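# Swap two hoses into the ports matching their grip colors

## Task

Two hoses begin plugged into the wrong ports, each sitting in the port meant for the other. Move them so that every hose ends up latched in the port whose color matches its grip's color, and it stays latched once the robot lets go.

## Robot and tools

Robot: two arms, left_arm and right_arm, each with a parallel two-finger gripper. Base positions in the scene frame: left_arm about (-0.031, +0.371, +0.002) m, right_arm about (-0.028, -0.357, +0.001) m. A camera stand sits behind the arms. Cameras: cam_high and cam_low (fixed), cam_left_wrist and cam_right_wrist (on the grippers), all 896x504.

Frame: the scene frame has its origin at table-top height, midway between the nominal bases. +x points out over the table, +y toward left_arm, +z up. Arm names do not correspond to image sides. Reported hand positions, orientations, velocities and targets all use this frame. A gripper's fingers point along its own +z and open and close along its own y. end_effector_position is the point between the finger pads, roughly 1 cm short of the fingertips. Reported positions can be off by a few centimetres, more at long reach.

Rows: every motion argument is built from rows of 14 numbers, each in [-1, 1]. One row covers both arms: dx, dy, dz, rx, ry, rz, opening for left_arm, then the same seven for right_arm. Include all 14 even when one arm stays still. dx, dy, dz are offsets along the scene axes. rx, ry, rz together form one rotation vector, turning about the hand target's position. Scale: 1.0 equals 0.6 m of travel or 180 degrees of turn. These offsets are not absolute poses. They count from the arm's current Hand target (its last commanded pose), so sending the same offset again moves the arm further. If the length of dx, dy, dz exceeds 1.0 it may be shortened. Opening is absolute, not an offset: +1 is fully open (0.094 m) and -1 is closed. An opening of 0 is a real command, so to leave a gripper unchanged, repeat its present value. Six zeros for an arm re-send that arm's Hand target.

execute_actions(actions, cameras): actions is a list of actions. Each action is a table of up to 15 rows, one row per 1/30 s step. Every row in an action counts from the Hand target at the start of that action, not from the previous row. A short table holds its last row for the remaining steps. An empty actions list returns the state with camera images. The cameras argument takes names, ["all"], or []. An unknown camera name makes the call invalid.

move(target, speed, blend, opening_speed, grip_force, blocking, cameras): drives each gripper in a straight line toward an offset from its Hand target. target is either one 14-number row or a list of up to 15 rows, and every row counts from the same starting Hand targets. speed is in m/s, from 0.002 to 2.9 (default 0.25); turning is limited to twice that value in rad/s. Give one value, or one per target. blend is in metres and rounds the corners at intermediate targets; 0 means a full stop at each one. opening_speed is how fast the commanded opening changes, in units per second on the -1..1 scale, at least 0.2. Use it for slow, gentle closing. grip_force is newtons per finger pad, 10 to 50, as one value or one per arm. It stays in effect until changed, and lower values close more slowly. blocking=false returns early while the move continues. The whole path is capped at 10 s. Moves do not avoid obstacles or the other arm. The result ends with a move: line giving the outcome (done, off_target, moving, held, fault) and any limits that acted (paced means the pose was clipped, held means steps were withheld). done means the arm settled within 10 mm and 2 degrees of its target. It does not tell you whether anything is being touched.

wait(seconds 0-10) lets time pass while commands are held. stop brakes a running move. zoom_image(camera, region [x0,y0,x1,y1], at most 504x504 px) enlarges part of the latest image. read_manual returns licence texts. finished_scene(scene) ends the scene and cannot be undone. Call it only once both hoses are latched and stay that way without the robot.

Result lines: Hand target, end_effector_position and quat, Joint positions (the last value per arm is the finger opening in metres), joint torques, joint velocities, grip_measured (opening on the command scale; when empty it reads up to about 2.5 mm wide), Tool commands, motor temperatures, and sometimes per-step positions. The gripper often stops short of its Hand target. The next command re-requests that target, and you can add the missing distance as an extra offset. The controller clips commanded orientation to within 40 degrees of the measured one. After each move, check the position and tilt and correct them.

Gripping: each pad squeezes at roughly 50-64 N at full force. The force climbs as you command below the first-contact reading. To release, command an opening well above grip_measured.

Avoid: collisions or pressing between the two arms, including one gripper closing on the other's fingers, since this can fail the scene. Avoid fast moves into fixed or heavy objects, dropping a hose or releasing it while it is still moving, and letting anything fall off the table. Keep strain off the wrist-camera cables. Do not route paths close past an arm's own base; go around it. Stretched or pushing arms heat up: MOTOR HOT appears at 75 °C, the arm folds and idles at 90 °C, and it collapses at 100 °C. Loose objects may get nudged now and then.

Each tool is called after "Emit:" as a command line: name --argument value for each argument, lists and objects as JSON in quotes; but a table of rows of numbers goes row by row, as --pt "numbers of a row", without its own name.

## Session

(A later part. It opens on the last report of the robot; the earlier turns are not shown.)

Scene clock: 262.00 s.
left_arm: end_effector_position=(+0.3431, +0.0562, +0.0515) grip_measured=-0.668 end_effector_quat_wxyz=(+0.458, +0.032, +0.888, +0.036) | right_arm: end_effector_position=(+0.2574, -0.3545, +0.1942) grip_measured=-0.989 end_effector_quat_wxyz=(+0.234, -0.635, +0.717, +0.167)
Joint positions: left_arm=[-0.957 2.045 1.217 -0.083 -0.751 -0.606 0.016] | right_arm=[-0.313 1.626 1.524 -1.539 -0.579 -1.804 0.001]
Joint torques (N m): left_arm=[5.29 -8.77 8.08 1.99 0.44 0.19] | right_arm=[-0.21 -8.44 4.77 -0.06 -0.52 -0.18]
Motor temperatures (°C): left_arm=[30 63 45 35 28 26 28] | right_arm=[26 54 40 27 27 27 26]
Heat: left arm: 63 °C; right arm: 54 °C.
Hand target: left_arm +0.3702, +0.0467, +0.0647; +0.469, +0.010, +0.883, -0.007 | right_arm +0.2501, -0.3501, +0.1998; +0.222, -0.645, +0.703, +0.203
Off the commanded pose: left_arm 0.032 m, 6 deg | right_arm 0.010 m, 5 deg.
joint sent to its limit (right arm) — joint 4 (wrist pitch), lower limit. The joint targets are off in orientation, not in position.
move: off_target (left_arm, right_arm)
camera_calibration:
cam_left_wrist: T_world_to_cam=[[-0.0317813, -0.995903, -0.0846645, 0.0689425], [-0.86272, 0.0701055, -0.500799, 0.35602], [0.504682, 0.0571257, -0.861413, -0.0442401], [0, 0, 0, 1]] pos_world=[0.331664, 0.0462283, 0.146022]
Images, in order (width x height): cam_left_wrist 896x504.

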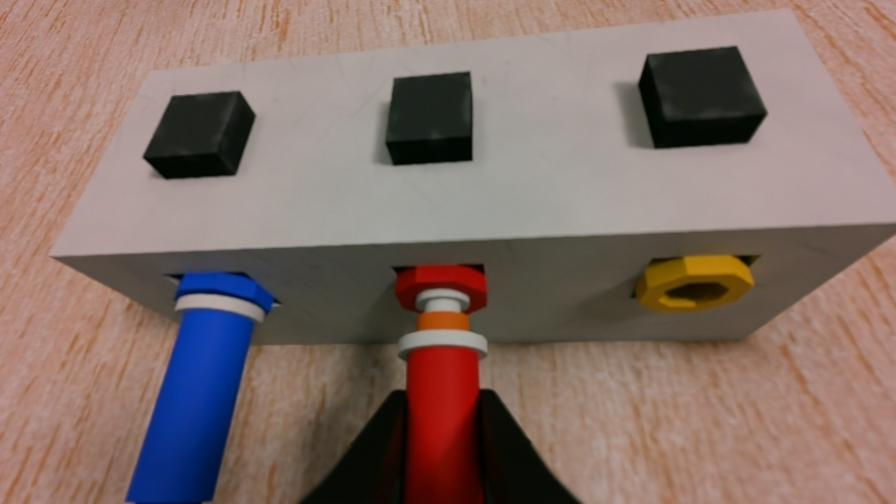

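Emit:
move --pt "0.02 0.0 0.012 0 0.012 0.01 -0.95 0 0 0 0 0 0 -1" --pt "0.025 0.005 0.018 0.07 0.012 0.01 -0.95 0 0 0 0 0 0 -1" --pt "0.03 0.015 0.004 -0.07 0.012 0.01 -0.95 0 0 0 0 0 0 -1" --pt "0.035 -0.012 0.012 0.07 0.012 0.01 -0.95 0 0 0 0 0 0 -1" --pt "0.045 0.003 0.012 0 0.012 0.01 -0.95 0 0 0 0 0 0 -1" --speed 0.3 --blend '[0,0.004,0.004,0.004,0]' --cameras '["cam_left_wrist"]'

Emit:
zoom_image --camera "cam_left_wrist" --region '[370, 200, 520, 380]'

Scene clock: 270.47 s.
left_arm: end_effector_position=(+0.3543, +0.0570, +0.0521) grip_measured=-0.668 end_effector_quat_wxyz=(+0.399, +0.054, +0.913, +0.069) | right_arm: end_effector_position=(+0.2574, -0.3545, +0.1942) grip_measured=-0.989 end_effector_quat_wxyz=(+0.234, -0.635, +0.717, +0.167)
Joint positions: left_arm=[-0.919 2.099 1.407 -0.356 -0.682 -0.601 0.016] | right_arm=[-0.313 1.626 1.524 -1.539 -0.579 -1.804 0.001]
Joint torques (N m): left_arm=[6.46 -10.25 5.48 2.85 -0.03 -0.03] | right_arm=[-0.18 -8.44 4.77 -0.06 -0.52 -0.17]
Motor temperatures (°C): left_arm=[30 61 46 37 28 26 29] | right_arm=[26 54 40 27 27 27 26]
Heat: left arm: 61 °C; right arm: 54 °C.
Hand target: left_arm +0.3972, +0.0486, +0.0717; +0.452, -0.004, +0.892, +0.000 | right_arm +0.2501, -0.3501, +0.1998; +0.222, -0.645, +0.703, +0.203
Off the commanded pose: left_arm 0.048 m, 12 deg | right_arm 0.010 m, 5 deg.
joint sent to its limit (right arm) — joint 4 (wrist pitch), lower limit. The joint targets are off in orientation, not in position.
move: off_target (left_arm, right_arm)
camera_calibration:
cam_left_wrist: T_world_to_cam=[[-0.0506746, -0.986105, -0.158204, 0.080136], [-0.919205, 0.10799, -0.378681, 0.377436], [0.390504, 0.126233, -0.911906, -0.0103383], [0, 0, 0, 1]] pos_world=[0.355039, 0.0395684, 0.146178]
Images, in order (width x height): cam_left_wrist 896x504.

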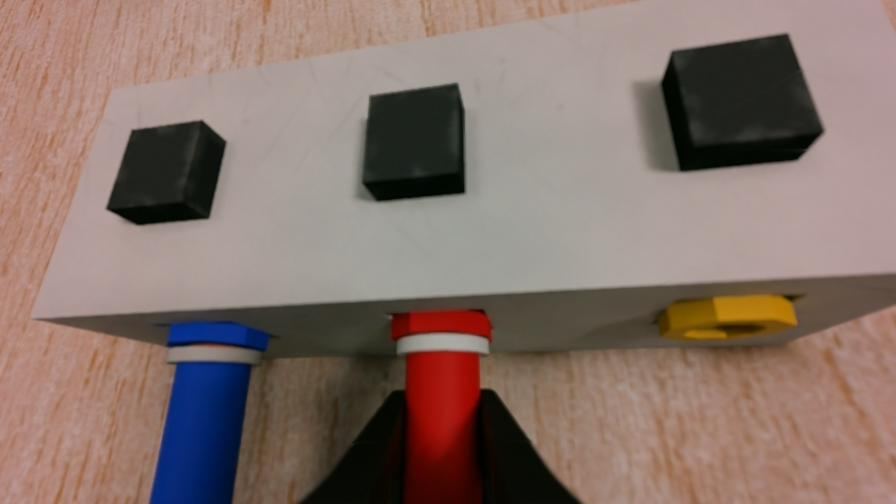

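Scaled by 2.800.

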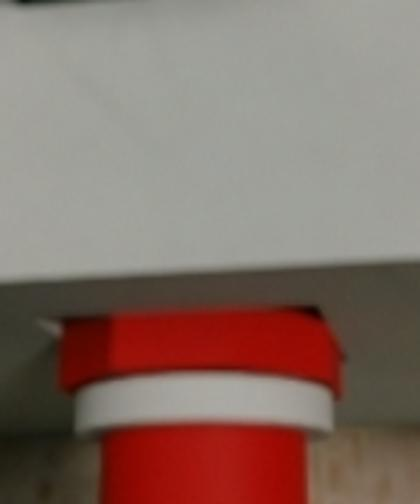

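Emit:
move --pt "-0.085 0.007 -0.008 0 0 0 -0.95 0 0 0 0 0 0 -1" --pt "-0.078 0.007 -0.008 0 0 0 0.0 0 0 0 0 0 0 -1" --pt "-0.2 0.01 0.01 0 0 0 0.0 0 0 0 0 0 0 -1" --pt "-0.24 0.01 0.15 0 0 0 0.0 0 0 0 0 0 0 -1" --speed 0.2 --cameras '["cam_high","cam_left_wrist"]'

Emit:
zoom_image --camera "cam_high" --region '[390, 200, 520, 310]'

Scene clock: 277.87 s.
left_arm: end_effector_position=(+0.2517, +0.0597, +0.1430) grip_measured=-0.002 end_effector_quat_wxyz=(+0.439, +0.010, +0.898, +0.018) | right_arm: end_effector_position=(+0.2574, -0.3545, +0.1942) grip_measured=-0.989 end_effector_quat_wxyz=(+0.234, -0.635, +0.717, +0.167)
Joint positions: left_arm=[-1.152 1.757 1.283 -0.633 -0.813 -0.915 0.047] | right_arm=[-0.313 1.626 1.524 -1.539 -0.579 -1.804 0.001]
Joint torques (N m): left_arm=[-0.08 -9.11 7.53 1.04 -0.53 -0.1] | right_arm=[-0.2 -8.44 4.75 -0.07 -0.52 -0.18]
Motor temperatures (°C): left_arm=[31 62 46 37 28 26 28] | right_arm=[26 54 40 27 27 27 26]
Heat: left arm: 62 °C; right arm: 54 °C.
Hand target: left_arm +0.2533, +0.0546, +0.1617; +0.452, -0.004, +0.892, +0.000 | right_arm +0.2501, -0.3501, +0.1998; +0.222, -0.645, +0.703, +0.203
Off the commanded pose: left_arm 0.019 m, 3 deg | right_arm 0.010 m, 5 deg.
joint sent to its limit (right arm) — joint 4 (wrist pitch), lower limit. The joint targets are off in orientation, not in position.
move: off_target (left_arm, right_arm); target 2's new opening was sent with left_arm's hand 0.016 m and 4 deg from that target
camera_calibration:
cam_left_wrist: T_world_to_cam=[[-0.0102759, -0.999421, -0.0324402, 0.0645466], [-0.885356, 0.0241733, -0.464285, 0.325964], [0.4648, 0.0239502, -0.885092, 0.0959072], [0, 0, 0, 1]] pos_world=[0.24468, 0.0543326, 0.238321]
Images, in order (width x height): cam_high 896x504, cam_left_wrist 896x504.

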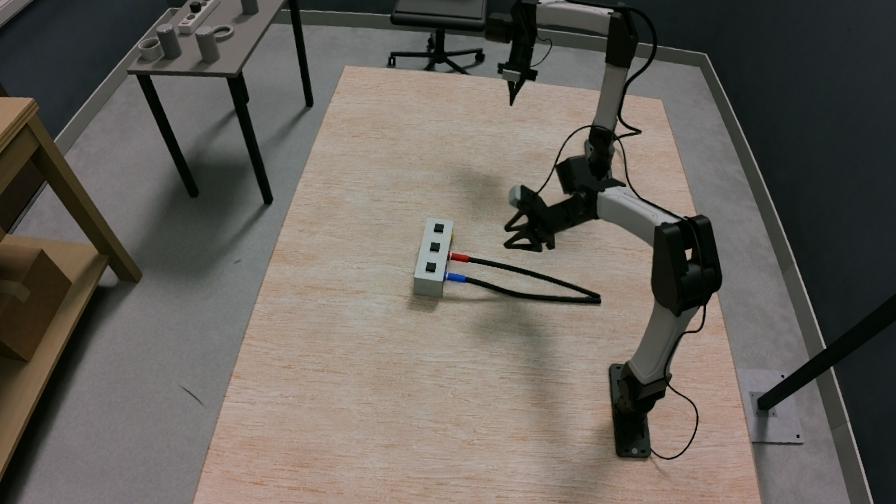

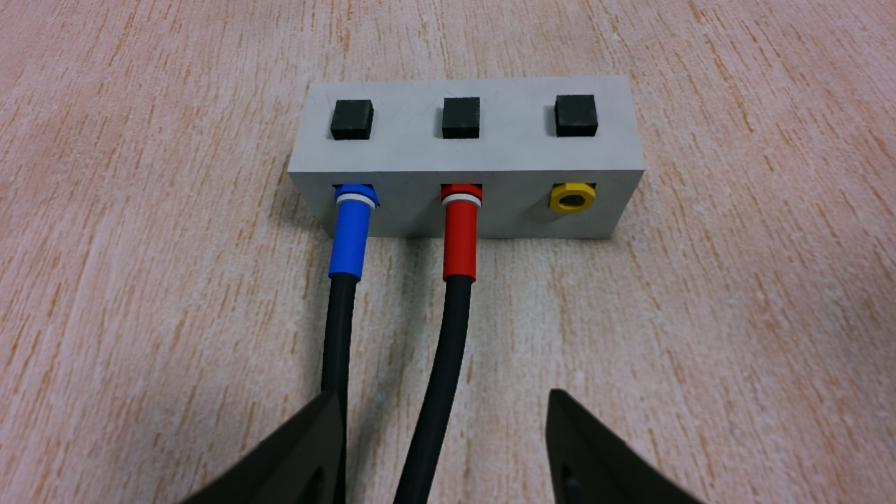

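Scaled by 3.877.

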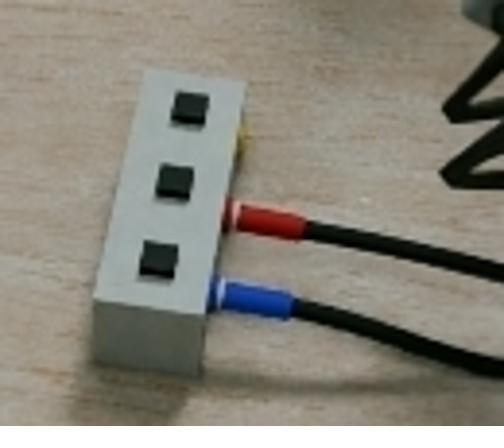

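Emit:
finished_scene --scene 2

The scene is finished: the task was done.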